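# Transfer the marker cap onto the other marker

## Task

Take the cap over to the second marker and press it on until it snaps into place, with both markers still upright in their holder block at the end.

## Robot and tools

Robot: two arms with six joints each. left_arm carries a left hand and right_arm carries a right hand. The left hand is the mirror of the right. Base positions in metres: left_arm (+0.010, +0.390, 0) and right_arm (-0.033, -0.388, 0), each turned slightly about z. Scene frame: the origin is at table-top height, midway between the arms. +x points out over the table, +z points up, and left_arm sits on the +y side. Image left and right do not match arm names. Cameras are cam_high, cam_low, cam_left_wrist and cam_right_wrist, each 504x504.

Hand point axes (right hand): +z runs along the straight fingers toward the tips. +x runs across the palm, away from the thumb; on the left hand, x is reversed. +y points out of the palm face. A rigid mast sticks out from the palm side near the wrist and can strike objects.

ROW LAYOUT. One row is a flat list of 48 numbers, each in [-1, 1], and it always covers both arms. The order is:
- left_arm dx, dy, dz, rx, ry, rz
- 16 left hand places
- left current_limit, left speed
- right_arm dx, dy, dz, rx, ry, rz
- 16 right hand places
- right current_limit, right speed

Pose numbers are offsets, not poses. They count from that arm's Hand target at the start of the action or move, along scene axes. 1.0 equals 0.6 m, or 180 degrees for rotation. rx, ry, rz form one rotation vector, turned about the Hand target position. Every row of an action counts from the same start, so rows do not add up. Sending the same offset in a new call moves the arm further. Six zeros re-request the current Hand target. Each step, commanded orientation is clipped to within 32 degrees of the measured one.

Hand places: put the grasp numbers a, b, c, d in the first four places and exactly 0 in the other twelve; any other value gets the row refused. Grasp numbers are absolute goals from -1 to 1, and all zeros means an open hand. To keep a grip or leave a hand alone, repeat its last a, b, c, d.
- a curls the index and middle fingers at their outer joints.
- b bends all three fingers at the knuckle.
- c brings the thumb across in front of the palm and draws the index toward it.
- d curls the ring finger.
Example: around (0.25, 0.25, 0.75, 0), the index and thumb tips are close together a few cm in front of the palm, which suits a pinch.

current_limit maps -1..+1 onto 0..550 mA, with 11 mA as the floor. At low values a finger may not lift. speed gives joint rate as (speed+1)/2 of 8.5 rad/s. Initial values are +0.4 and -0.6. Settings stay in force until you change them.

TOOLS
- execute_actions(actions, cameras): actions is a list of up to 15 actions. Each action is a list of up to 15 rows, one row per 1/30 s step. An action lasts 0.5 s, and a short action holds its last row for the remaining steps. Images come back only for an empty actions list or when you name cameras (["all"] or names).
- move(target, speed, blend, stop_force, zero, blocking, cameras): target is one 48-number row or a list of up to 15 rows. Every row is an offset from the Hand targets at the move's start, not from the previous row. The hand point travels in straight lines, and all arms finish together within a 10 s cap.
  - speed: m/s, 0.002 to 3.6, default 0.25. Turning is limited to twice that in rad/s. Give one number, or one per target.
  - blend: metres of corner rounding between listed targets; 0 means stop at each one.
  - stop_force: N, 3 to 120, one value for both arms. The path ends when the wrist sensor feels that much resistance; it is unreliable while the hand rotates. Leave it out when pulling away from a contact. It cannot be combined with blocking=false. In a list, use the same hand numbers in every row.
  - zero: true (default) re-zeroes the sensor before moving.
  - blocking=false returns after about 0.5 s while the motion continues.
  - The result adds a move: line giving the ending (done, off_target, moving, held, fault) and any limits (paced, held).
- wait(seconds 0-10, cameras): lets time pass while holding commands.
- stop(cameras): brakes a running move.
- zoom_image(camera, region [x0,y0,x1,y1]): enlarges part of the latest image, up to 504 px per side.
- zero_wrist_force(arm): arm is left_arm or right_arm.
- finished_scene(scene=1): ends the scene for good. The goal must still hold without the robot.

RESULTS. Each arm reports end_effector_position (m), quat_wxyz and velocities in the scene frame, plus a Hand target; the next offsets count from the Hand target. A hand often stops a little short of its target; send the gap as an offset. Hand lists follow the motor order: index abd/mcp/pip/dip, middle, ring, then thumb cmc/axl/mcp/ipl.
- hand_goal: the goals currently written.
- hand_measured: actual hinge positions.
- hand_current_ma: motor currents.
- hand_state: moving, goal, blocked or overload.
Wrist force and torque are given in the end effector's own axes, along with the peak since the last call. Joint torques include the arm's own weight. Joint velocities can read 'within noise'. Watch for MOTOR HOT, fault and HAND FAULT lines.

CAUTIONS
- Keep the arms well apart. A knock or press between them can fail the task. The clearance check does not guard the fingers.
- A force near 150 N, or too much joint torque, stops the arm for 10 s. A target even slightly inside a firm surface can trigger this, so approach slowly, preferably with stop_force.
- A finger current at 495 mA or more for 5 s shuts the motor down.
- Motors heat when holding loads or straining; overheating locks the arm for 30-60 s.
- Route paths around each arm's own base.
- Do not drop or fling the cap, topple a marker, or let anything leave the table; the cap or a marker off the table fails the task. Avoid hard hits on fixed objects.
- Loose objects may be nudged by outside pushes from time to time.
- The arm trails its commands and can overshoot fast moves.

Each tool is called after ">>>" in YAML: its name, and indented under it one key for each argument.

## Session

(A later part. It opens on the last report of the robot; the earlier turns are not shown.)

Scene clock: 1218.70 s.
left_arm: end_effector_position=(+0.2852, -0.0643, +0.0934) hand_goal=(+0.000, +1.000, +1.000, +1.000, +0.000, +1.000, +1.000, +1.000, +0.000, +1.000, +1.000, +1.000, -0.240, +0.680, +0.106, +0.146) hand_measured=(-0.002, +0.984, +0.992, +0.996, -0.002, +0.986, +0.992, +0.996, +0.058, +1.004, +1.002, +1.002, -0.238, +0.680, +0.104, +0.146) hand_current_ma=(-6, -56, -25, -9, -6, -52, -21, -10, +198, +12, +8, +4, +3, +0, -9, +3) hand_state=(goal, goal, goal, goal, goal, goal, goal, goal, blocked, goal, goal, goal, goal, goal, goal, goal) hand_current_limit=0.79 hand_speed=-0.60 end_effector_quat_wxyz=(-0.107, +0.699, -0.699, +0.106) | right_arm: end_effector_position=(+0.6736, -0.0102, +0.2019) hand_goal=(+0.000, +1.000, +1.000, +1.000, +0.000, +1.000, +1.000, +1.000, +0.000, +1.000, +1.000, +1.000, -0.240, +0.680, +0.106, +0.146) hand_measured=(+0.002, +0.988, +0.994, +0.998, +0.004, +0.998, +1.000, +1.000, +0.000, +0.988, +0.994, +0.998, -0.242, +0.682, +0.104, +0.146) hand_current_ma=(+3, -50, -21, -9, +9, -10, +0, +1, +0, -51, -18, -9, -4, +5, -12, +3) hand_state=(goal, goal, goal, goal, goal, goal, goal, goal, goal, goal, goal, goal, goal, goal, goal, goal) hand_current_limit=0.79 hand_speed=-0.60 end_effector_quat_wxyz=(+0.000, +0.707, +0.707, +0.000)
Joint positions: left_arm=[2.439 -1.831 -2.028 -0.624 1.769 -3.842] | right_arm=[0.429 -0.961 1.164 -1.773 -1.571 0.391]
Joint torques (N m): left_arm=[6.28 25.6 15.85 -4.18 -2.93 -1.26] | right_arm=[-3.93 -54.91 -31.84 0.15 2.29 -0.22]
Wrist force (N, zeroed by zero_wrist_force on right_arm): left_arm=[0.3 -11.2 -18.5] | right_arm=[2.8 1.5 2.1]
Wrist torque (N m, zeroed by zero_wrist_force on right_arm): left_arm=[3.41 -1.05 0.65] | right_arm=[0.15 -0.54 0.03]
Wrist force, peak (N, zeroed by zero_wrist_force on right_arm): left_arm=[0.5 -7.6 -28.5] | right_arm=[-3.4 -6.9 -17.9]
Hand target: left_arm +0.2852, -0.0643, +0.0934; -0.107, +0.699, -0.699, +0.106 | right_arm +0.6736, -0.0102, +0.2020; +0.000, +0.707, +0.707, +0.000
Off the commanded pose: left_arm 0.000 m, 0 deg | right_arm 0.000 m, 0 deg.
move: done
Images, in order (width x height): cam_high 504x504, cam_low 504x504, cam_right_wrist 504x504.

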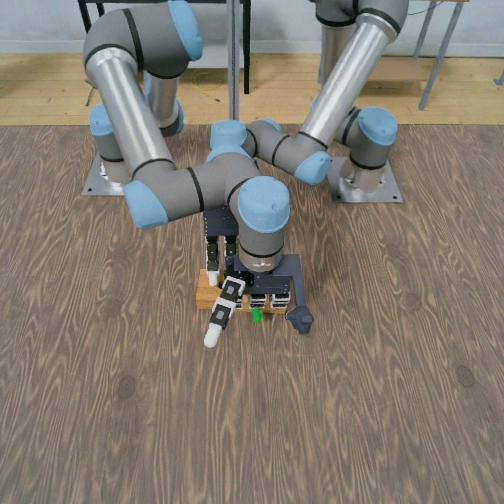

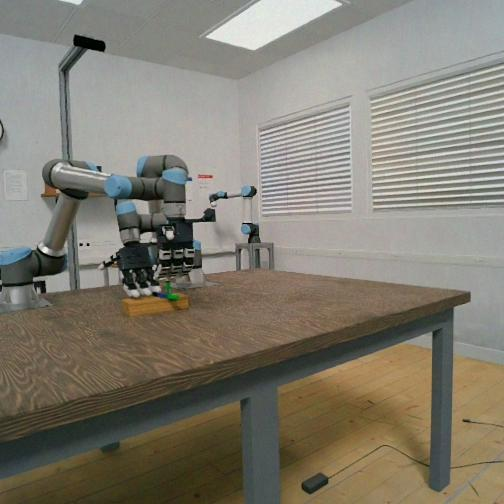

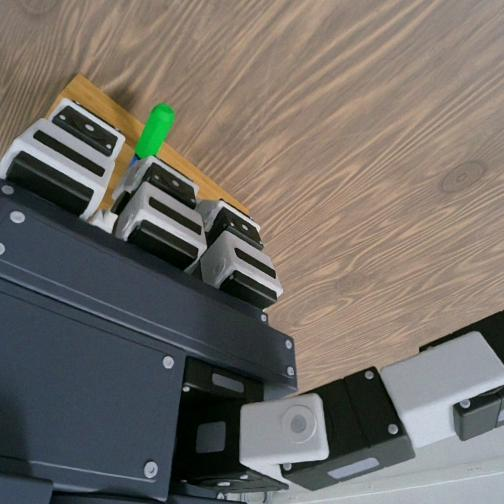

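>>> move:
  target: [0,-0.01,0.0008,0,0,0,-1,-0.5,0.5,-1,0,0,0,0,0,0,0,0,0,0,0,0,0.79,-0.6,0.05,0,0.25,0,0,0,-1,-0.5,0.5,-1,0,0,0,0,0,0,0,0,0,0,0,0,0.79,-0.6]
  speed: 0.2
  cameras: ["cam_low", "cam_left_wrist", "cam_high"]

>>> zoom_image:
  camera: "cam_low"
  region: [110, 250, 210, 330]

>>> zoom_image:
  camera: "cam_high"
  region: [195, 255, 295, 330]

Scene clock: 1225.67 s.
left_arm: end_effector_position=(+0.2852, -0.0703, +0.0939) hand_goal=(+0.000, +1.000, +1.000, +1.000, +0.000, +1.000, +1.000, +1.000, +0.000, +1.000, +1.000, +1.000, -0.240, +0.680, +0.106, +0.146) hand_measured=(-0.002, +0.984, +0.992, +0.996, -0.002, +0.986, +0.992, +0.996, +0.012, +1.004, +1.002, +1.002, -0.238, +0.680, +0.104, +0.146) hand_current_ma=(-6, -56, -25, -9, -6, -52, -21, -10, +32, +9, +6, +3, +3, +0, -9, +3) hand_state=(goal, goal, goal, goal, goal, goal, goal, goal, goal, goal, goal, goal, goal, goal, goal, goal) hand_current_limit=0.79 hand_speed=-0.60 end_effector_quat_wxyz=(-0.107, +0.699, -0.699, +0.106) | right_arm: end_effector_position=(+0.7036, -0.0102, +0.3520) hand_goal=(+0.000, +1.000, +1.000, +1.000, +0.000, +1.000, +1.000, +1.000, +0.000, +1.000, +1.000, +1.000, -0.240, +0.680, +0.106, +0.146) hand_measured=(+0.002, +0.988, +0.994, +0.998, +0.004, +0.996, +1.000, +1.000, +0.000, +0.988, +0.994, +0.998, -0.242, +0.682, +0.104, +0.146) hand_current_ma=(+3, -49, -21, -9, +9, -11, +0, +1, +0, -51, -18, -9, -4, +5, -12, +3) hand_state=(goal, goal, goal, goal, goal, goal, goal, goal, goal, goal, goal, goal, goal, goal, goal, goal) hand_current_limit=0.79 hand_speed=-0.60 end_effector_quat_wxyz=(+0.000, +0.707, +0.707, +0.000)
Joint positions: left_arm=[2.43 -1.84 -2.014 -0.631 1.771 -3.85] | right_arm=[0.414 -0.875 0.636 -1.331 -1.571 0.376]
Joint torques (N m): left_arm=[-7.64 9.23 18.97 -3.12 -0.94 -1.79] | right_arm=[-10.2 -36.8 -31.81 0.06 -0.89 1.25]
Wrist force (N, zeroed by zero_wrist_force on right_arm): left_arm=[-0.3 -11.1 -10.8] | right_arm=[2.9 1.9 2.5]
Wrist torque (N m, zeroed by zero_wrist_force on right_arm): left_arm=[2.30 -0.64 0.66] | right_arm=[0.18 -0.52 -0.10]
Wrist force, peak (N, zeroed by zero_wrist_force on right_arm): left_arm=[0.4 -11.1 -18.8] | right_arm=[3.1 2.2 2.7]
Hand target: left_arm +0.2852, -0.0703, +0.0939; -0.107, +0.699, -0.699, +0.106 | right_arm +0.7036, -0.0102, +0.3520; +0.000, +0.707, +0.707, +0.000
Off the commanded pose: left_arm 0.000 m, 0 deg | right_arm 0.000 m, 0 deg.
move: done
Images, in order (width x height): cam_high 504x504, cam_low 504x504, cam_left_wrist 504x504.

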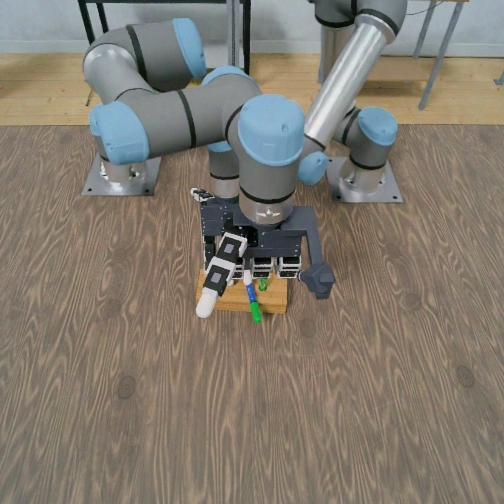

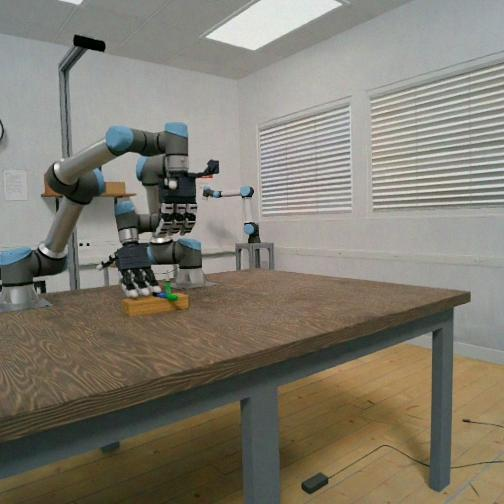

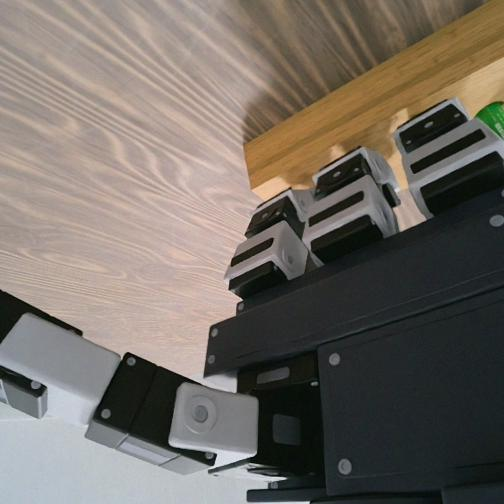

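Scaled by 5.040.

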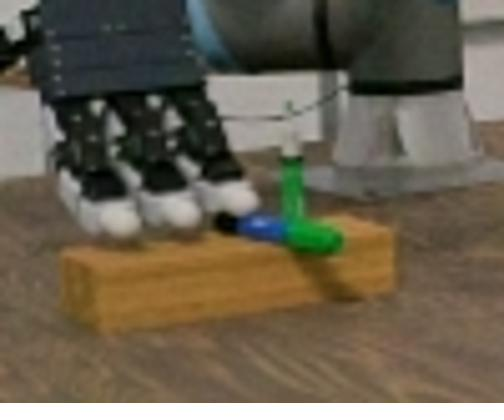

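Scaled by 5.040.

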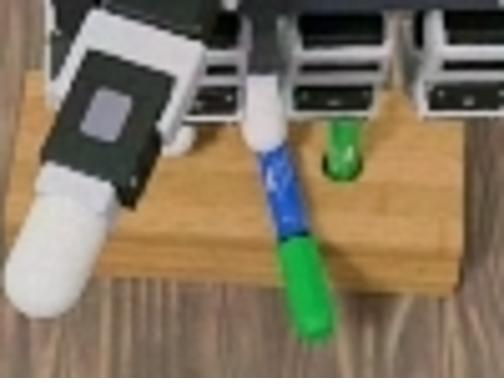

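>>> zoom_image:
  camera: "cam_high"
  region: [235, 275, 275, 330]

>>> zoom_image:
  camera: "cam_low"
  region: [145, 280, 195, 315]

Scaled by 9.164.

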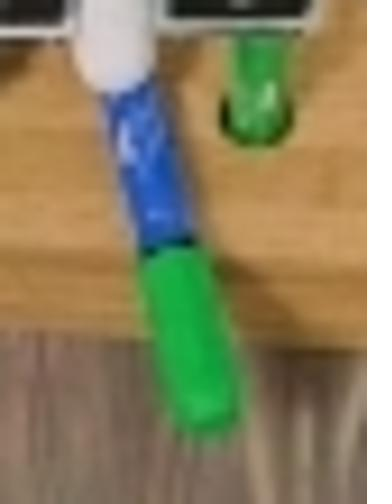

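Scaled by 10.080.

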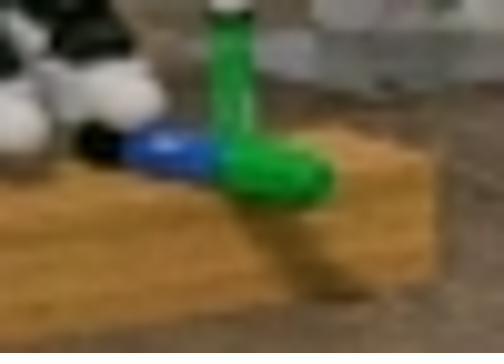

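>>> move:
  target:
    - [0,0,0,0,0,0,-1,-0.5,0.5,-1,0,0,0,0,0,0,0,0,0,0,0,0,0.79,-0.6,-0.0948,0.0362,-0.24,0,0,0.0556,-1,-0.5,0.5,-1,0,0,0,0,0,0,0,0,0,0,0,0,0.79,-0.6]
    - [0,0,0,0,0,0,-1,-0.5,0.5,-1,0,0,0,0,0,0,0,0,0,0,0,0,0.79,-0.6,-0.0948,0.0362,-0.323,0,0,0.0556,-1,-0.5,0.5,-1,0,0,0,0,0,0,0,0,0,0,0,0,0.79,-0.6]
  speed: [0.2, 0.05]
  blend: [0.01, 0]
  cameras: ["all"]

>>> zoom_image:
  camera: "cam_right_wrist"
  region: [20, 40, 280, 280]

>>> zoom_image:
  camera: "cam_low"
  region: [110, 240, 220, 330]

>>> zoom_image:
  camera: "cam_high"
  region: [195, 255, 315, 355]

Scene clock: 1232.37 s.
left_arm: end_effector_position=(+0.2852, -0.0703, +0.0939) hand_goal=(+0.000, +1.000, +1.000, +1.000, +0.000, +1.000, +1.000, +1.000, +0.000, +1.000, +1.000, +1.000, -0.240, +0.680, +0.106, +0.146) hand_measured=(-0.002, +0.984, +0.992, +0.996, -0.002, +0.986, +0.992, +0.996, +0.012, +1.004, +1.002, +1.002, -0.238, +0.680, +0.104, +0.146) hand_current_ma=(-6, -56, -25, -9, -6, -52, -21, -10, +32, +9, +6, +3, +3, +0, -9, +3) hand_state=(goal, goal, goal, goal, goal, goal, goal, goal, goal, goal, goal, goal, goal, goal, goal, goal) hand_current_limit=0.79 hand_speed=-0.60 end_effector_quat_wxyz=(-0.107, +0.699, -0.699, +0.106) | right_arm: end_effector_position=(+0.6467, +0.0115, +0.1583) hand_goal=(+0.000, +1.000, +1.000, +1.000, +0.000, +1.000, +1.000, +1.000, +0.000, +1.000, +1.000, +1.000, -0.240, +0.680, +0.106, +0.146) hand_measured=(+0.002, +0.988, +0.994, +0.998, +0.004, +0.996, +1.000, +1.000, +0.000, +0.988, +0.994, +0.998, -0.242, +0.682, +0.104, +0.146) hand_current_ma=(+3, -49, -21, -9, +9, -11, +0, +1, +0, -50, -18, -9, -4, +5, -12, +3) hand_state=(goal, goal, goal, goal, goal, goal, goal, goal, goal, goal, goal, goal, goal, goal, goal, goal) hand_current_limit=0.79 hand_speed=-0.60 end_effector_quat_wxyz=(+0.000, +0.643, +0.766, +0.000)
Joint positions: left_arm=[2.43 -1.84 -2.014 -0.631 1.771 -3.85] | right_arm=[0.454 -0.983 1.316 -1.903 -1.571 0.241]
Joint torques (N m): left_arm=[-7 9.09 18.12 -3.04 -0.81 -1.69] | right_arm=[11.12 -33.6 -11.05 -5.39 2.51 -1.53]
Wrist force (N, zeroed by zero_wrist_force on right_arm): left_arm=[-0.4 -11.0 -10.7] | right_arm=[2.6 1.3 2.2]
Wrist torque (N m, zeroed by zero_wrist_force on right_arm): left_arm=[2.30 -0.62 0.66] | right_arm=[0.13 -0.48 -0.05]
Wrist force, peak (N, zeroed by zero_wrist_force on right_arm): left_arm=[-0.5 -11.5 -11.2] | right_arm=[3.3 2.1 2.6]
Hand target: left_arm +0.2852, -0.0703, +0.0939; -0.107, +0.699, -0.699, +0.106 | right_arm +0.6467, +0.0115, +0.1582; +0.000, +0.643, +0.766, +0.000
Off the commanded pose: left_arm 0.000 m, 0 deg | right_arm 0.000 m, 0 deg.
move: done

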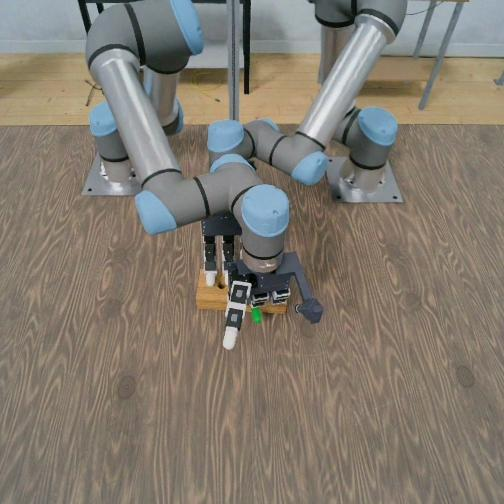

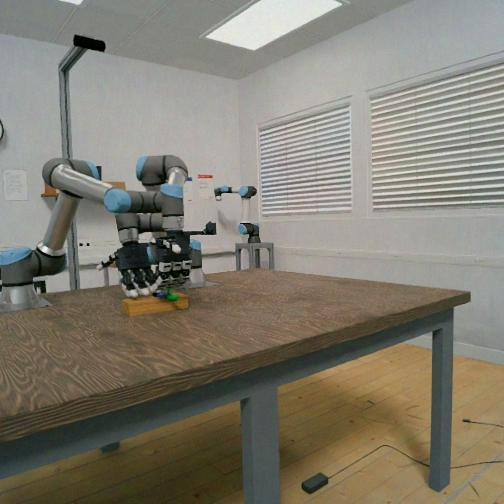

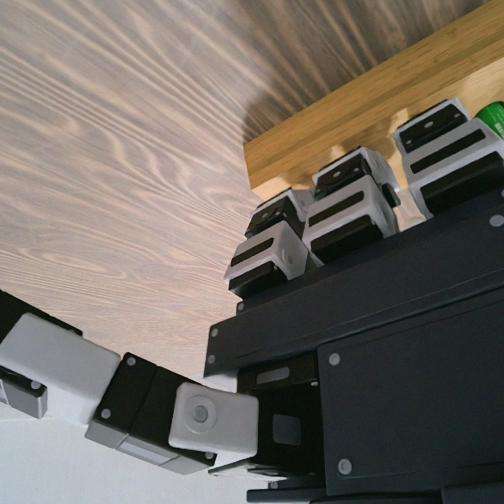

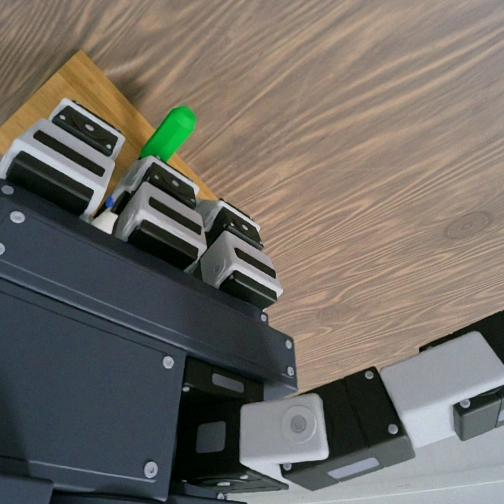

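Scaled by 1.938.

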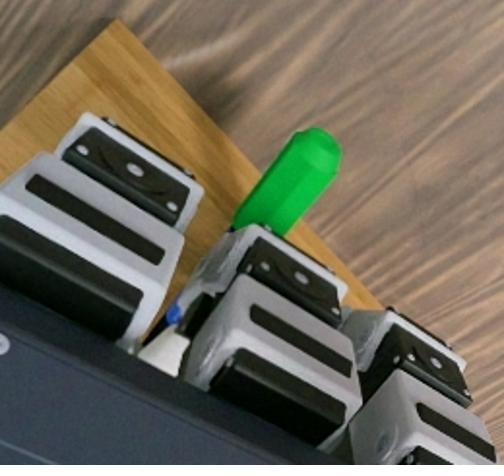

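Scaled by 4.582.

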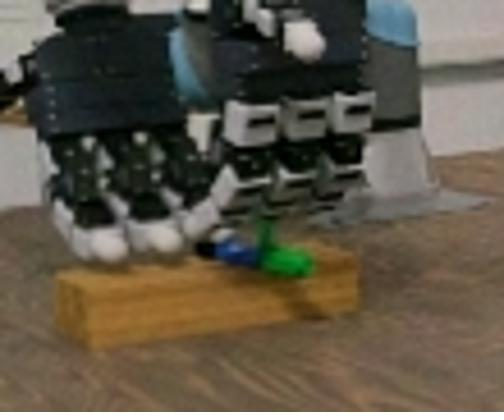

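Scaled by 4.200.

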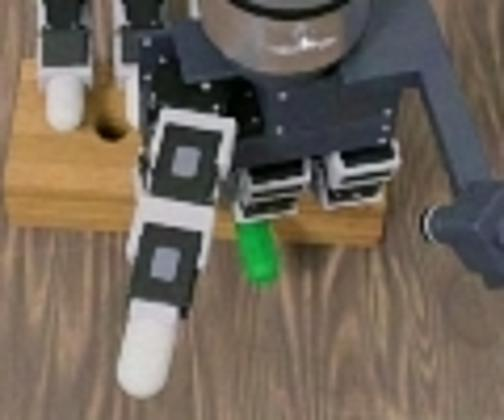

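>>> move:
  target: [0,0,0,0,0,0,-1,-0.5,0.5,-1,0,0,0,0,0,0,0,0,0,0,0,0,0.79,-0.6,0,0,-0.032,0,0,0,-1,-0.5,0.5,-1,0,0,0,0,0,0,0,0,0,0,0,0,0.79,-0.6]
  speed: 0.02
  stop_force: 5
  cameras: ["cam_low", "cam_right_wrist", "cam_high"]

>>> zoom_image:
  camera: "cam_low"
  region: [140, 270, 200, 320]

Scene clock: 1235.33 s.
left_arm: end_effector_position=(+0.2852, -0.0703, +0.0939) hand_goal=(+0.000, +1.000, +1.000, +1.000, +0.000, +1.000, +1.000, +1.000, +0.000, +1.000, +1.000, +1.000, -0.240, +0.680, +0.106, +0.146) hand_measured=(-0.002, +0.984, +0.992, +0.996, -0.002, +0.986, +0.992, +0.996, +0.012, +1.004, +1.002, +1.002, -0.238, +0.680, +0.104, +0.146) hand_current_ma=(-6, -56, -25, -9, -6, -52, -21, -10, +33, +9, +6, +3, +3, +0, -9, +3) hand_state=(goal, goal, goal, goal, goal, goal, goal, goal, goal, goal, goal, goal, goal, goal, goal, goal) hand_current_limit=0.79 hand_speed=-0.60 end_effector_quat_wxyz=(-0.107, +0.699, -0.699, +0.106) | right_arm: end_effector_position=(+0.6467, +0.0115, +0.1451) hand_goal=(+0.000, +1.000, +1.000, +1.000, +0.000, +1.000, +1.000, +1.000, +0.000, +1.000, +1.000, +1.000, -0.240, +0.680, +0.106, +0.146) hand_measured=(+0.002, +0.988, +0.994, +0.998, +0.004, +1.000, +1.000, +1.000, +0.000, +0.988, +0.994, +0.998, -0.242, +0.682, +0.104, +0.146) hand_current_ma=(+3, -49, -21, -9, +10, +1, +1, +1, +0, -50, -18, -9, -4, +5, -13, +3) hand_state=(goal, goal, goal, goal, goal, goal, goal, goal, goal, goal, goal, goal, goal, goal, goal, goal) hand_current_limit=0.79 hand_speed=-0.60 end_effector_quat_wxyz=(+0.000, +0.643, +0.766, +0.000)
Joint positions: left_arm=[2.43 -1.84 -2.014 -0.631 1.771 -3.85] | right_arm=[0.454 -0.972 1.334 -1.932 -1.571 0.241]
Joint torques (N m): left_arm=[-4.11 9.67 18.13 -1.48 -0.79 -1.71] | right_arm=[11.32 -49.81 -28.48 1.16 2.43 -1.31]
Wrist force (N, zeroed by zero_wrist_force on right_arm): left_arm=[0.1 -9.6 -11.8] | right_arm=[2.4 4.4 -2.0]
Wrist torque (N m, zeroed by zero_wrist_force on right_arm): left_arm=[2.36 -0.65 0.64] | right_arm=[0.58 -0.42 -0.05]
Wrist force, peak (N, zeroed by zero_wrist_force on right_arm): left_arm=[-0.6 -11.3 -11.1] | right_arm=[1.9 6.6 -9.3]
Hand target: left_arm +0.2852, -0.0703, +0.0939; -0.107, +0.699, -0.699, +0.106 | right_arm +0.6467, +0.0116, +0.1451; +0.000, +0.643, +0.766, +0.000 (not the last commanded pose)
Off the commanded pose: left_arm 0.000 m, 0 deg | right_arm 0.006 m, 0 deg.
move: contact (right_arm)
Images, in order (width x height): cam_high 504x504, cam_low 504x504, cam_right_wrist 504x504.

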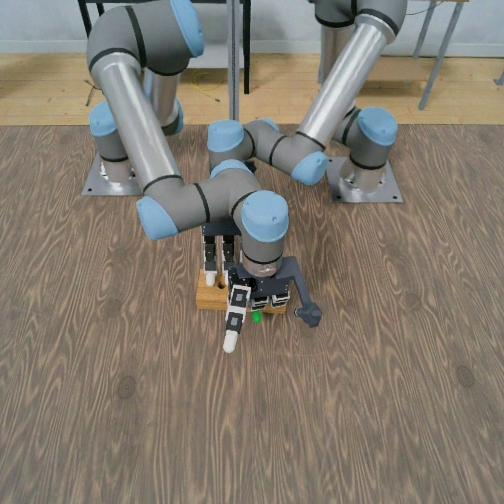

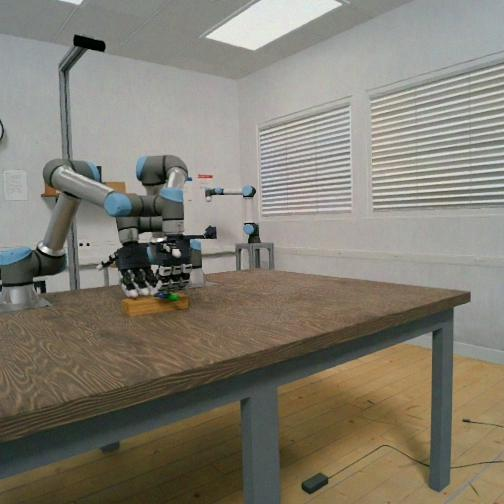

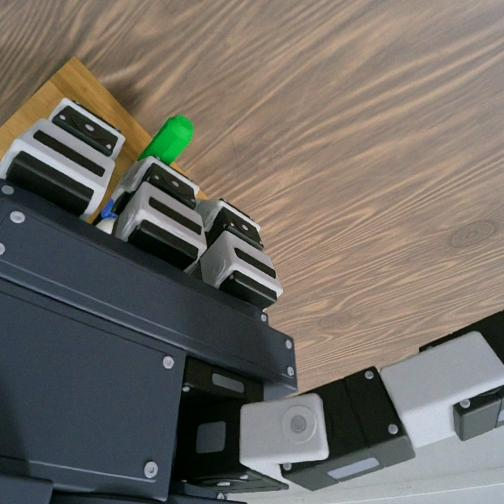

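Scaled by 8.400.

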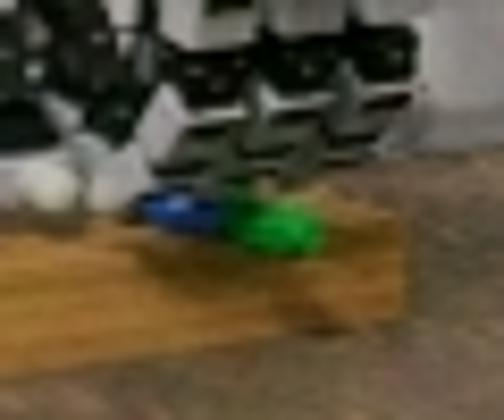

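>>> move:
  target:
    - [0,0,0.02,0,0,0,-1,-0.5,0.5,-1,0,0,0,0,0,0,0,0,0,0,0,0,0.79,-0.6,0,0,0,0,0,0,-1,-0.5,0.5,-1,0,0,0,0,0,0,0,0,0,0,0,0,0.79,-0.6]
    - [0.024,-0.0452,0.02,0,0,0.0556,-1,-0.5,0.5,-1,0,0,0,0,0,0,0,0,0,0,0,0,0.79,-0.6,0,0,0,0,0,0,-1,-0.5,0.5,-1,0,0,0,0,0,0,0,0,0,0,0,0,0.79,-0.6]
  speed: 0.06
  cameras: ["all"]

>>> zoom_image:
  camera: "cam_low"
  region: [110, 240, 220, 330]

>>> zoom_image:
  camera: "cam_right_wrist"
  region: [20, 40, 280, 280]

Scene clock: 1239.50 s.
left_arm: end_effector_position=(+0.2996, -0.0974, +0.1059) hand_goal=(+0.000, +1.000, +1.000, +1.000, +0.000, +1.000, +1.000, +1.000, +0.000, +1.000, +1.000, +1.000, -0.240, +0.680, +0.106, +0.146) hand_measured=(-0.002, +0.984, +0.992, +0.996, -0.002, +0.986, +0.992, +0.996, +0.004, +0.996, +1.000, +1.000, -0.238, +0.680, +0.104, +0.146) hand_current_ma=(-6, -56, -25, -9, -6, -52, -21, -10, +8, -14, +0, +0, +3, +0, -9, +3) hand_state=(goal, goal, goal, goal, goal, goal, goal, goal, goal, goal, goal, goal, goal, goal, goal, goal) hand_current_limit=0.79 hand_speed=-0.60 end_effector_quat_wxyz=(-0.115, +0.758, -0.635, +0.097) | right_arm: end_effector_position=(+0.6467, +0.0116, +0.1451) hand_goal=(+0.000, +1.000, +1.000, +1.000, +0.000, +1.000, +1.000, +1.000, +0.000, +1.000, +1.000, +1.000, -0.240, +0.680, +0.106, +0.146) hand_measured=(+0.002, +0.988, +0.994, +0.998, +0.002, +1.000, +1.000, +1.000, +0.000, +0.988, +0.994, +0.998, -0.242, +0.682, +0.104, +0.146) hand_current_ma=(+3, -49, -21, -9, +3, +1, +1, +1, +0, -50, -18, -9, -4, +5, -13, +3) hand_state=(goal, goal, goal, goal, goal, goal, goal, goal, goal, goal, goal, goal, goal, goal, goal, goal) hand_current_limit=0.79 hand_speed=-0.60 end_effector_quat_wxyz=(+0.000, +0.643, +0.766, +0.000)
Joint positions: left_arm=[2.408 -1.867 -1.923 -0.738 1.811 -4.048] | right_arm=[0.454 -0.972 1.334 -1.932 -1.571 0.241]
Joint torques (N m): left_arm=[-6.01 19.95 27.9 0.27 1.96 -1.35] | right_arm=[9.22 -49.51 -28.33 -5.31 2.15 -1.29]
Wrist force (N, zeroed by zero_wrist_force on right_arm): left_arm=[-1.2 -1.0 0.4] | right_arm=[2.4 1.4 -1.8]
Wrist torque (N m, zeroed by zero_wrist_force on right_arm): left_arm=[-0.16 0.23 -0.14] | right_arm=[0.77 -0.40 -0.11]
Wrist force, peak (N, zeroed by zero_wrist_force on right_arm): left_arm=[0.0 -9.8 -11.9] | right_arm=[2.6 5.0 -2.7]
Hand target: left_arm +0.2996, -0.0974, +0.1059; -0.115, +0.758, -0.635, +0.096 | right_arm +0.6467, +0.0116, +0.1451; +0.000, +0.643, +0.766, +0.000
Off the commanded pose: left_arm 0.000 m, 0 deg | right_arm 0.000 m, 0 deg.
move: done

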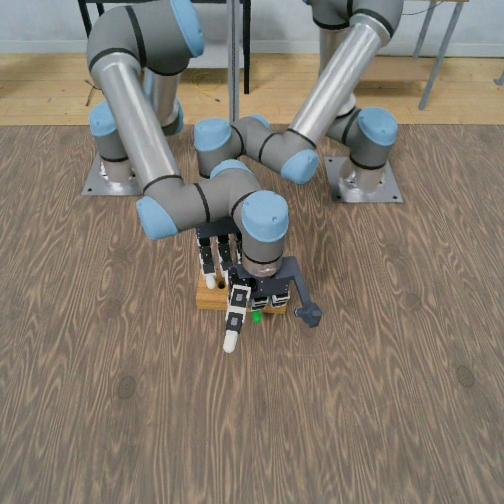

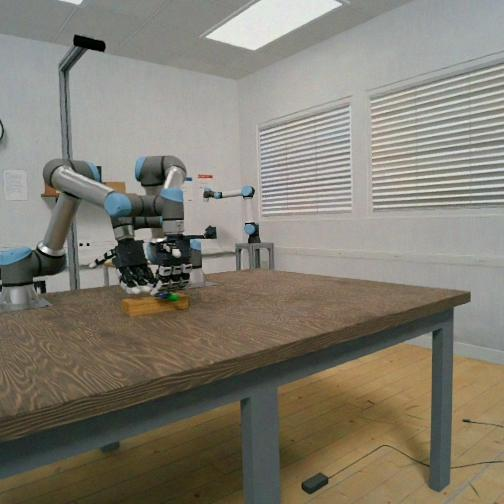

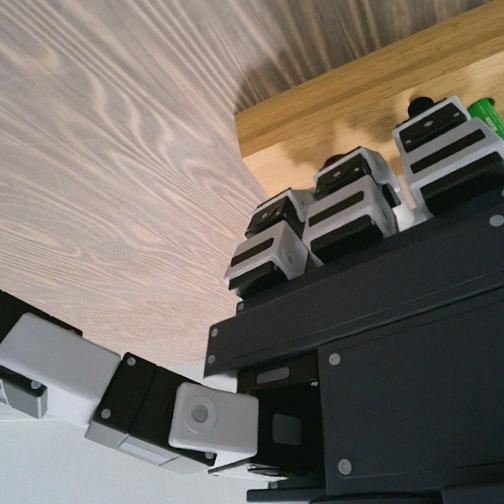

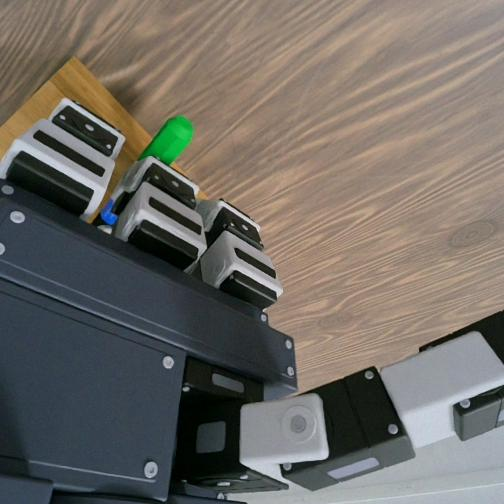

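Scaled by 4.582.

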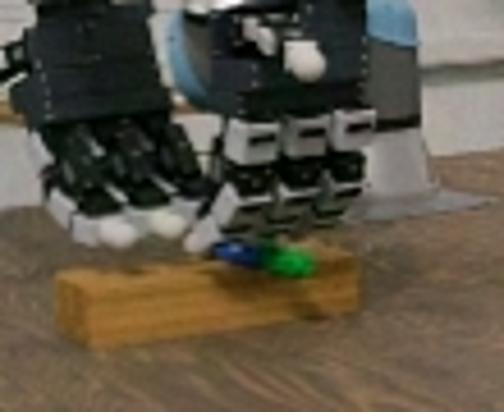

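Scaled by 1.938.

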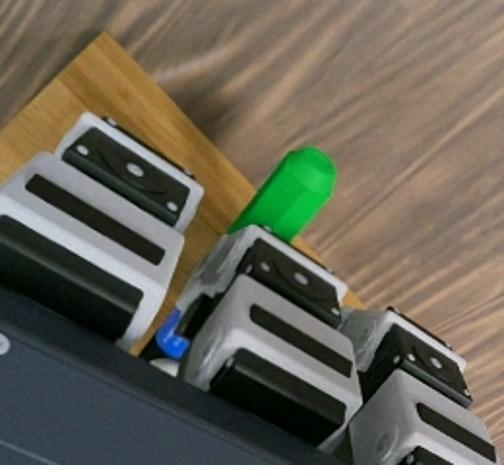

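>>> move:
  target: [0,0,-0.026,0,0,0,-1,-0.5,0.5,-1,0,0,0,0,0,0,0,0,0,0,0,0,0.79,-0.6,0,0,0,0,0,0,-1,-0.5,0.5,-1,0,0,0,0,0,0,0,0,0,0,0,0,0.79,-0.6]
  speed: 0.02
  stop_force: 14
  cameras: ["cam_high", "cam_low"]

>>> zoom_image:
  camera: "cam_low"
  region: [130, 260, 200, 320]

Scene clock: 1241.87 s.
left_arm: end_effector_position=(+0.2996, -0.0974, +0.0947) hand_goal=(+0.000, +1.000, +1.000, +1.000, +0.000, +1.000, +1.000, +1.000, +0.000, +1.000, +1.000, +1.000, -0.240, +0.680, +0.106, +0.146) hand_measured=(-0.002, +0.984, +0.992, +0.996, -0.002, +0.986, +0.992, +0.996, +0.006, +1.002, +1.002, +1.000, -0.238, +0.680, +0.104, +0.146) hand_current_ma=(-6, -56, -25, -9, -6, -52, -21, -10, +15, +5, +4, +2, +3, +0, -9, +3) hand_state=(goal, goal, goal, goal, goal, goal, goal, goal, goal, goal, goal, goal, goal, goal, goal, goal) hand_current_limit=0.79 hand_speed=-0.60 end_effector_quat_wxyz=(-0.115, +0.758, -0.635, +0.097) | right_arm: end_effector_position=(+0.6467, +0.0116, +0.1451) hand_goal=(+0.000, +1.000, +1.000, +1.000, +0.000, +1.000, +1.000, +1.000, +0.000, +1.000, +1.000, +1.000, -0.240, +0.680, +0.106, +0.146) hand_measured=(+0.002, +0.988, +0.994, +0.998, +0.004, +1.000, +1.000, +1.000, +0.000, +0.988, +0.994, +0.998, -0.242, +0.682, +0.104, +0.146) hand_current_ma=(+3, -49, -21, -9, +14, +1, +1, +1, +0, -50, -18, -9, -4, +5, -13, +3) hand_state=(goal, goal, goal, goal, goal, goal, goal, goal, goal, goal, goal, goal, goal, goal, goal, goal) hand_current_limit=0.79 hand_speed=-0.60 end_effector_quat_wxyz=(+0.000, +0.643, +0.766, +0.000)
Joint positions: left_arm=[2.407 -1.884 -1.935 -0.709 1.812 -4.048] | right_arm=[0.454 -0.972 1.334 -1.932 -1.571 0.241]
Joint torques (N m): left_arm=[7.73 33.33 24.21 -1.04 -1.71 -0.76] | right_arm=[8.07 -50.07 -28.21 -1.58 1.86 -1.3]
Wrist force (N, zeroed by zero_wrist_force on right_arm): left_arm=[-0.7 -1.0 -13.1] | right_arm=[2.3 3.5 -1.9]
Wrist torque (N m, zeroed by zero_wrist_force on right_arm): left_arm=[1.91 -0.70 -0.06] | right_arm=[0.65 -0.45 -0.08]
Wrist force, peak (N, zeroed by zero_wrist_force on right_arm): left_arm=[-0.8 4.0 -24.0] | right_arm=[2.5 3.6 -1.8]
Hand target: left_arm +0.2996, -0.0974, +0.0947; -0.115, +0.758, -0.635, +0.097 (not the last commanded pose) | right_arm +0.6467, +0.0116, +0.1451; +0.000, +0.643, +0.766, +0.000
Off the commanded pose: left_arm 0.004 m, 0 deg | right_arm 0.000 m, 0 deg.
move: contact (left_arm)
Images, in order (width x height): cam_high 504x504, cam_low 504x504.

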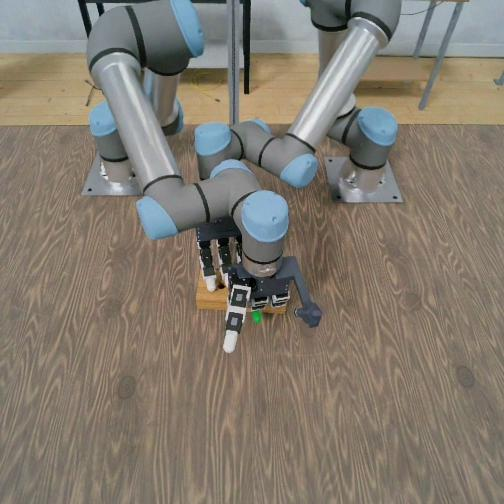

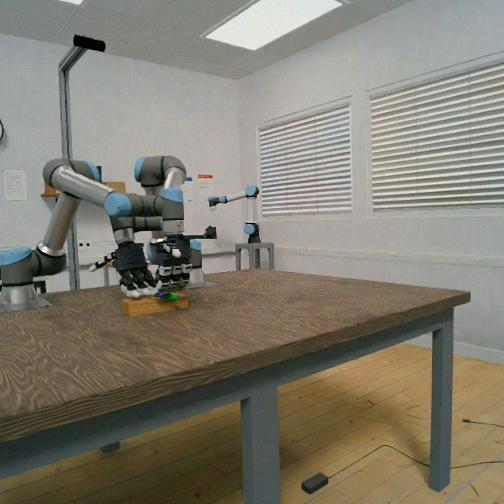

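Scaled by 7.200.

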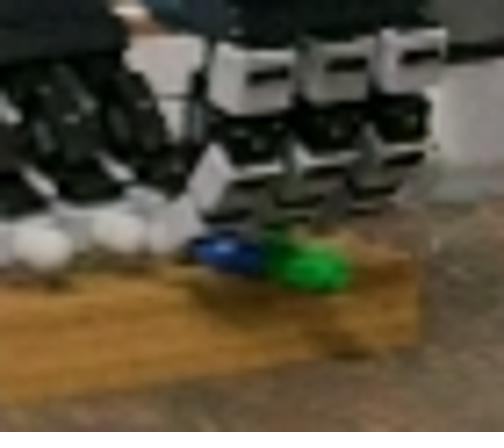

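>>> move:
  target: [0,0,0,0,0,0,-1,-0.5,0.5,-1,0,0,0,0,0,0,0,0,0,0,0,0,0.79,-0.6,0.023,0.004,0,0,0,0,-1,-0.5,0.5,-1,0,0,0,0,0,0,0,0,0,0,0,0,0.79,-0.6]
  speed: 0.015
  stop_force: 10
  cameras: ["cam_high", "cam_low", "cam_right_wrist"]

>>> zoom_image:
  camera: "cam_low"
  region: [130, 260, 200, 320]

>>> zoom_image:
  camera: "cam_right_wrist"
  region: [20, 40, 280, 280]

Scene clock: 1244.57 s.
left_arm: end_effector_position=(+0.2996, -0.0974, +0.0947) hand_goal=(+0.000, +1.000, +1.000, +1.000, +0.000, +1.000, +1.000, +1.000, +0.000, +1.000, +1.000, +1.000, -0.240, +0.680, +0.106, +0.146) hand_measured=(-0.002, +0.984, +0.992, +0.996, -0.002, +0.986, +0.992, +0.996, +0.006, +1.002, +1.002, +1.000, -0.238, +0.680, +0.104, +0.146) hand_current_ma=(-6, -56, -25, -9, -6, -52, -21, -10, +15, +5, +4, +2, +3, +0, -9, +3) hand_state=(goal, goal, goal, goal, goal, goal, goal, goal, goal, goal, goal, goal, goal, goal, goal, goal) hand_current_limit=0.79 hand_speed=-0.60 end_effector_quat_wxyz=(-0.115, +0.758, -0.635, +0.097) | right_arm: end_effector_position=(+0.6605, +0.0140, +0.1451) hand_goal=(+0.000, +1.000, +1.000, +1.000, +0.000, +1.000, +1.000, +1.000, +0.000, +1.000, +1.000, +1.000, -0.240, +0.680, +0.106, +0.146) hand_measured=(+0.002, +0.988, +0.994, +0.998, +0.006, +1.000, +1.000, +1.000, +0.000, +0.988, +0.994, +0.998, -0.242, +0.682, +0.104, +0.146) hand_current_ma=(+3, -49, -21, -9, +16, +2, +1, +1, +0, -50, -18, -9, -4, +5, -13, +3) hand_state=(goal, goal, goal, goal, goal, goal, goal, goal, goal, goal, goal, goal, goal, goal, goal, goal) hand_current_limit=0.79 hand_speed=-0.60 end_effector_quat_wxyz=(+0.000, +0.643, +0.766, +0.000)
Joint positions: left_arm=[2.407 -1.884 -1.935 -0.709 1.812 -4.048] | right_arm=[0.449 -0.943 1.285 -1.912 -1.571 0.237]
Joint torques (N m): left_arm=[7.29 33.53 22.28 -0.8 -2.06 -0.12] | right_arm=[-9.48 -33.53 -31.76 -0.64 1.32 -1.59]
Wrist force (N, zeroed by zero_wrist_force on right_arm): left_arm=[-0.8 -1.4 -12.9] | right_arm=[2.2 -1.0 -1.5]
Wrist torque (N m, zeroed by zero_wrist_force on right_arm): left_arm=[1.88 -0.68 -0.05] | right_arm=[0.79 -0.45 -0.16]
Wrist force, peak (N, zeroed by zero_wrist_force on right_arm): left_arm=[-0.7 -1.0 -13.3] | right_arm=[2.4 3.6 -1.9]
Hand target: left_arm +0.2996, -0.0974, +0.0947; -0.115, +0.758, -0.635, +0.097 | right_arm +0.6605, +0.0140, +0.1451; +0.000, +0.643, +0.766, +0.000
Off the commanded pose: left_arm 0.000 m, 0 deg | right_arm 0.000 m, 0 deg.
move: done
Images, in order (width x height): cam_high 504x504, cam_low 504x504, cam_right_wrist 504x504.

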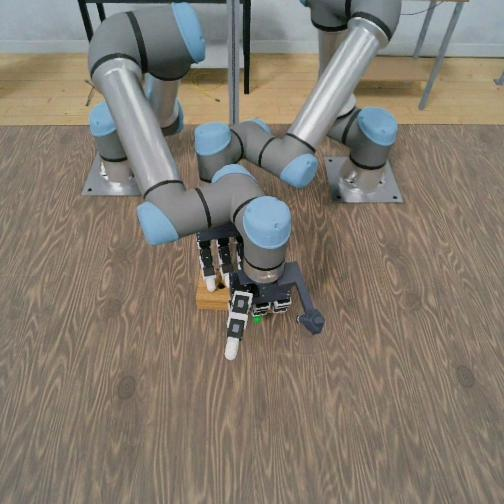

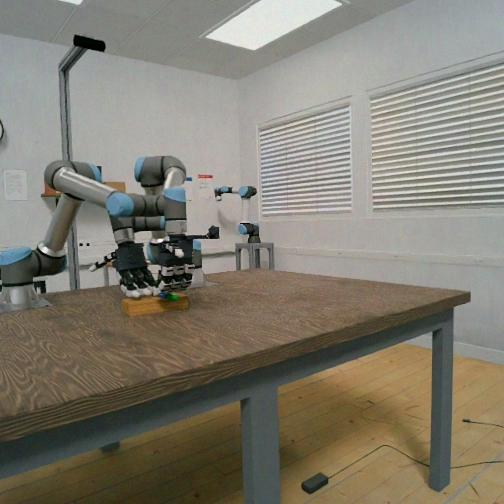

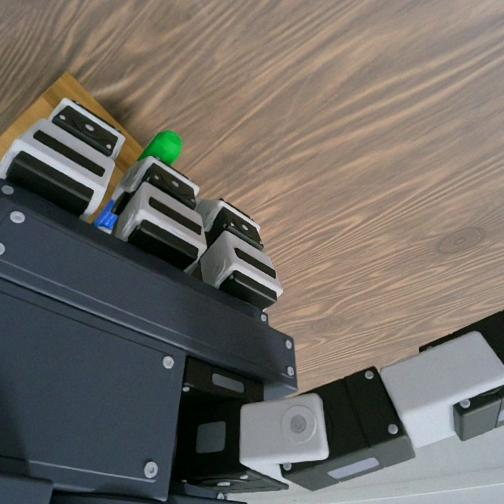

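Scaled by 7.200.

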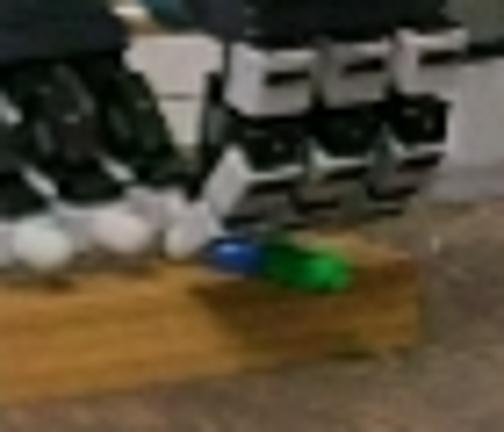

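Scaled by 1.938.

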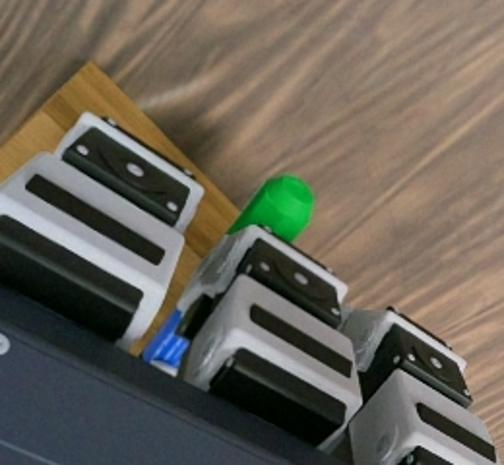

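>>> move:
  target: [0,0,0,0,0,0,-1,-0.5,0.5,-1,0,0,0,0,0,0,0,0,0,0,0,0,0.79,-0.6,0.0115,0.002,0,0,0,0,-1,-0.5,0.5,-1,0,0,0,0,0,0,0,0,0,0,0,0,0.79,-0.6]
  speed: 0.01
  stop_force: 10
  zero: false

Scene clock: 1246.90 s.
left_arm: end_effector_position=(+0.2996, -0.0974, +0.0947) hand_goal=(+0.000, +1.000, +1.000, +1.000, +0.000, +1.000, +1.000, +1.000, +0.000, +1.000, +1.000, +1.000, -0.240, +0.680, +0.106, +0.146) hand_measured=(-0.002, +0.984, +0.992, +0.996, -0.002, +0.986, +0.992, +0.996, +0.006, +1.002, +1.002, +1.000, -0.238, +0.680, +0.104, +0.146) hand_current_ma=(-6, -56, -25, -9, -6, -52, -21, -10, +15, +5, +4, +2, +3, +0, -9, +3) hand_state=(goal, goal, goal, goal, goal, goal, goal, goal, goal, goal, goal, goal, goal, goal, goal, goal) hand_current_limit=0.79 hand_speed=-0.60 end_effector_quat_wxyz=(-0.115, +0.758, -0.635, +0.097) | right_arm: end_effector_position=(+0.6674, +0.0152, +0.1451) hand_goal=(+0.000, +1.000, +1.000, +1.000, +0.000, +1.000, +1.000, +1.000, +0.000, +1.000, +1.000, +1.000, -0.240, +0.680, +0.106, +0.146) hand_measured=(+0.002, +0.988, +0.994, +0.998, +0.006, +1.002, +1.000, +1.000, +0.000, +0.988, +0.994, +0.998, -0.242, +0.682, +0.104, +0.146) hand_current_ma=(+3, -49, -21, -9, +19, +4, +2, +1, +0, -50, -18, -9, -4, +5, -13, +3) hand_state=(goal, goal, goal, goal, goal, goal, goal, goal, goal, goal, goal, goal, goal, goal, goal, goal) hand_current_limit=0.79 hand_speed=-0.60 end_effector_quat_wxyz=(+0.000, +0.643, +0.766, +0.000)
Joint positions: left_arm=[2.407 -1.884 -1.935 -0.709 1.812 -4.048] | right_arm=[0.447 -0.927 1.259 -1.902 -1.571 0.234]
Joint torques (N m): left_arm=[6.75 32.97 22.18 -0.68 -1.94 0.51] | right_arm=[-11.67 -31.84 -31.62 -1.48 0.32 -1.35]
Wrist force (N, zeroed by zero_wrist_force on right_arm): left_arm=[-0.8 -4.0 -11.2] | right_arm=[2.1 -4.3 -3.9]
Wrist torque (N m, zeroed by zero_wrist_force on right_arm): left_arm=[1.74 -0.60 0.10] | right_arm=[1.36 -0.40 -0.25]
Wrist force, peak (N, zeroed by zero_wrist_force on right_arm): left_arm=[-0.7 -1.5 -13.1] | right_arm=[2.1 -4.3 -3.9]
Hand target: left_arm +0.2996, -0.0974, +0.0947; -0.115, +0.758, -0.635, +0.097 | right_arm +0.6674, +0.0152, +0.1451; +0.000, +0.643, +0.766, +0.000
Off the commanded pose: left_arm 0.000 m, 0 deg | right_arm 0.000 m, 0 deg.
move: done

>>> move:
  target: [0,0,-0.001,0,0,0,-1,-0.5,0.5,-1,0,0,0,0,0,0,0,0,0,0,0,0,0.79,-0.6,0,0,-0.0015,0,0,0,-1,-0.5,0.5,-1,0,0,0,0,0,0,0,0,0,0,0,0,0.79,-0.6]
  speed: 0.01

>>> move:
  target: [0,0,0,0,0,0,-1,-0.5,0.5,-1,0,0,0,0,0,0,0,0,0,0,0,0,0.79,-0.6,0.0017,0.0003,0,0,0,0,-1,-0.5,0.5,-1,0,0,0,0,0,0,0,0,0,0,0,0,0.79,-0.6]
  speed: 0.01
  cameras: ["cam_high", "cam_low", "cam_right_wrist"]

>>> zoom_image:
  camera: "cam_low"
  region: [130, 260, 200, 320]

>>> zoom_image:
  camera: "cam_right_wrist"
  region: [20, 40, 280, 280]

Scene clock: 1249.17 s.
left_arm: end_effector_position=(+0.2997, -0.0975, +0.0942) hand_goal=(+0.000, +1.000, +1.000, +1.000, +0.000, +1.000, +1.000, +1.000, +0.000, +1.000, +1.000, +1.000, -0.240, +0.680, +0.106, +0.146) hand_measured=(-0.002, +0.984, +0.992, +0.996, -0.002, +0.986, +0.992, +0.996, +0.006, +1.002, +1.002, +1.000, -0.238, +0.680, +0.104, +0.146) hand_current_ma=(-6, -56, -25, -9, -6, -52, -21, -10, +14, +6, +4, +2, +3, +0, -9, +3) hand_state=(goal, goal, goal, goal, goal, goal, goal, goal, goal, goal, goal, goal, goal, goal, goal, goal) hand_current_limit=0.79 hand_speed=-0.60 end_effector_quat_wxyz=(-0.115, +0.758, -0.635, +0.097) | right_arm: end_effector_position=(+0.6674, +0.0152, +0.1443) hand_goal=(+0.000, +1.000, +1.000, +1.000, +0.000, +1.000, +1.000, +1.000, +0.000, +1.000, +1.000, +1.000, -0.240, +0.680, +0.106, +0.146) hand_measured=(+0.002, +0.988, +0.994, +0.998, +0.008, +1.002, +1.002, +1.000, +0.000, +0.988, +0.994, +0.998, -0.242, +0.682, +0.104, +0.146) hand_current_ma=(+3, -49, -21, -9, +24, +7, +5, +2, +0, -50, -18, -9, -4, +5, -13, +3) hand_state=(goal, goal, goal, goal, goal, goal, goal, goal, goal, goal, goal, goal, goal, goal, goal, goal) hand_current_limit=0.79 hand_speed=-0.60 end_effector_quat_wxyz=(+0.000, +0.643, +0.766, +0.000)
Joint positions: left_arm=[2.407 -1.885 -1.935 -0.708 1.812 -4.048] | right_arm=[0.447 -0.927 1.26 -1.904 -1.571 0.234]
Joint torques (N m): left_arm=[6.58 9.75 3.06 2.56 -1.81 0.85] | right_arm=[-11.39 -28.53 -7.89 -6.45 -0.69 -1.47]
Wrist force (N, zeroed by zero_wrist_force on right_arm): left_arm=[-0.5 -2.0 -18.4] | right_arm=[1.8 -2.6 -11.9]
Wrist torque (N m, zeroed by zero_wrist_force on right_arm): left_arm=[2.74 -1.05 0.03] | right_arm=[2.47 -0.22 -0.24]
Wrist force, peak (N, zeroed by zero_wrist_force on right_arm): left_arm=[-0.5 -2.0 -18.4] | right_arm=[1.8 -2.6 -11.9]
Hand target: left_arm +0.2996, -0.0974, +0.0941; -0.115, +0.758, -0.635, +0.097 | right_arm +0.6674, +0.0152, +0.1442; +0.000, +0.643, +0.766, +0.000
Off the commanded pose: left_arm 0.000 m, 0 deg | right_arm 0.000 m, 0 deg.
move: done

Scene clock: 1249.87 s.
left_arm: end_effector_position=(+0.2996, -0.0974, +0.0941) hand_goal=(+0.000, +1.000, +1.000, +1.000, +0.000, +1.000, +1.000, +1.000, +0.000, +1.000, +1.000, +1.000, -0.240, +0.680, +0.106, +0.146) hand_measured=(-0.002, +0.984, +0.992, +0.996, -0.002, +0.986, +0.992, +0.996, +0.006, +1.002, +1.002, +1.000, -0.238, +0.680, +0.104, +0.146) hand_current_ma=(-6, -56, -25, -9, -6, -52, -21, -10, +18, +7, +5, +2, +3, +0, -9, +3) hand_state=(goal, goal, goal, goal, goal, goal, goal, goal, goal, goal, goal, goal, goal, goal, goal, goal) hand_current_limit=0.79 hand_speed=-0.60 end_effector_quat_wxyz=(-0.115, +0.758, -0.635, +0.097) | right_arm: end_effector_position=(+0.6684, +0.0153, +0.1442) hand_goal=(+0.000, +1.000, +1.000, +1.000, +0.000, +1.000, +1.000, +1.000, +0.000, +1.000, +1.000, +1.000, -0.240, +0.680, +0.106, +0.146) hand_measured=(+0.002, +0.988, +0.994, +0.998, +0.008, +1.002, +1.002, +1.000, +0.000, +0.988, +0.994, +0.998, -0.242, +0.682, +0.104, +0.146) hand_current_ma=(+3, -49, -21, -9, +28, +10, +6, +3, +0, -50, -18, -9, -4, +5, -13, +3) hand_state=(goal, goal, goal, goal, goal, goal, goal, goal, goal, goal, goal, goal, goal, goal, goal, goal) hand_current_limit=0.79 hand_speed=-0.60 end_effector_quat_wxyz=(+0.000, +0.643, +0.766, +0.000)
Joint positions: left_arm=[2.407 -1.885 -1.935 -0.707 1.812 -4.048] | right_arm=[0.447 -0.925 1.257 -1.902 -1.571 0.234]
Joint torques (N m): left_arm=[6.52 11.22 4.23 1.78 -1.87 0.86] | right_arm=[-13.54 -27.67 -32.31 -2.77 -1.14 -1.47]
Wrist force (N, zeroed by zero_wrist_force on right_arm): left_arm=[-0.5 -7.0 -15.0] | right_arm=[2.2 -9.3 -11.0]
Wrist torque (N m, zeroed by zero_wrist_force on right_arm): left_arm=[2.54 -0.84 0.36] | right_arm=[2.81 -0.26 -0.35]
Wrist force, peak (N, zeroed by zero_wrist_force on right_arm): left_arm=[-0.3 -2.2 -19.0] | right_arm=[1.9 -9.2 -11.3]
Hand target: left_arm +0.2996, -0.0974, +0.0941; -0.115, +0.758, -0.635, +0.097 | right_arm +0.6684, +0.0153, +0.1442; +0.000, +0.643, +0.766, +0.000
Off the commanded pose: left_arm 0.000 m, 0 deg | right_arm 0.000 m, 0 deg.
move: done
Images, in order (width x height): cam_high 504x504, cam_low 504x504, cam_right_wrist 504x504.

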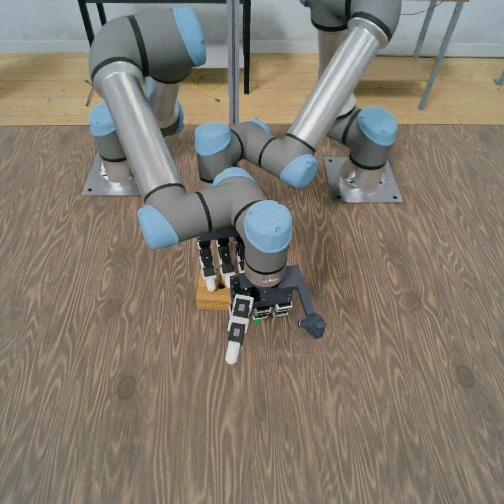

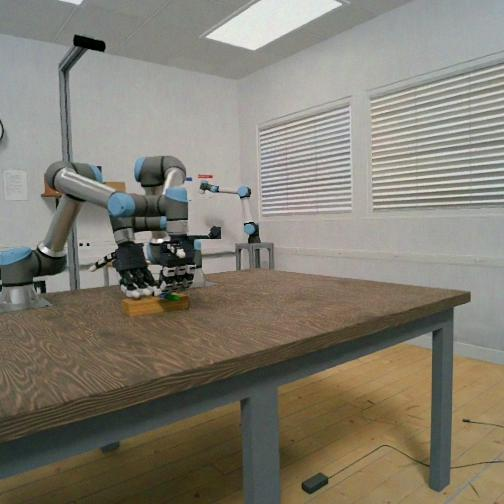

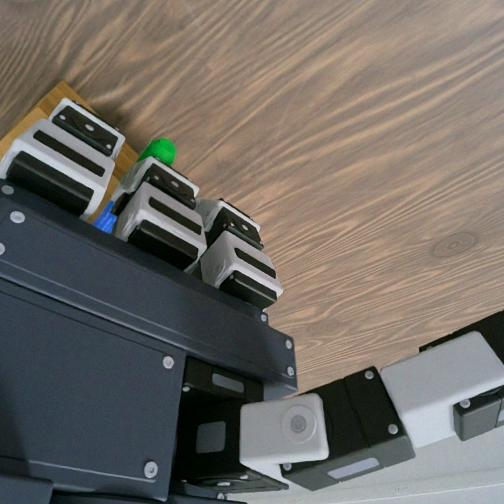

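Scaled by 7.200.

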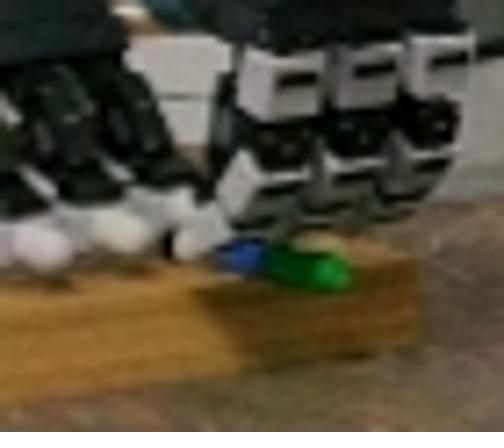

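Scaled by 1.938.

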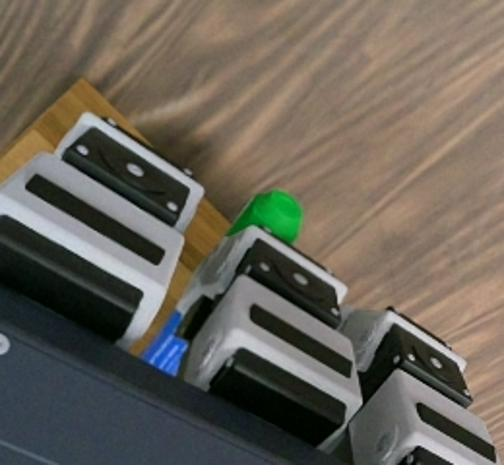

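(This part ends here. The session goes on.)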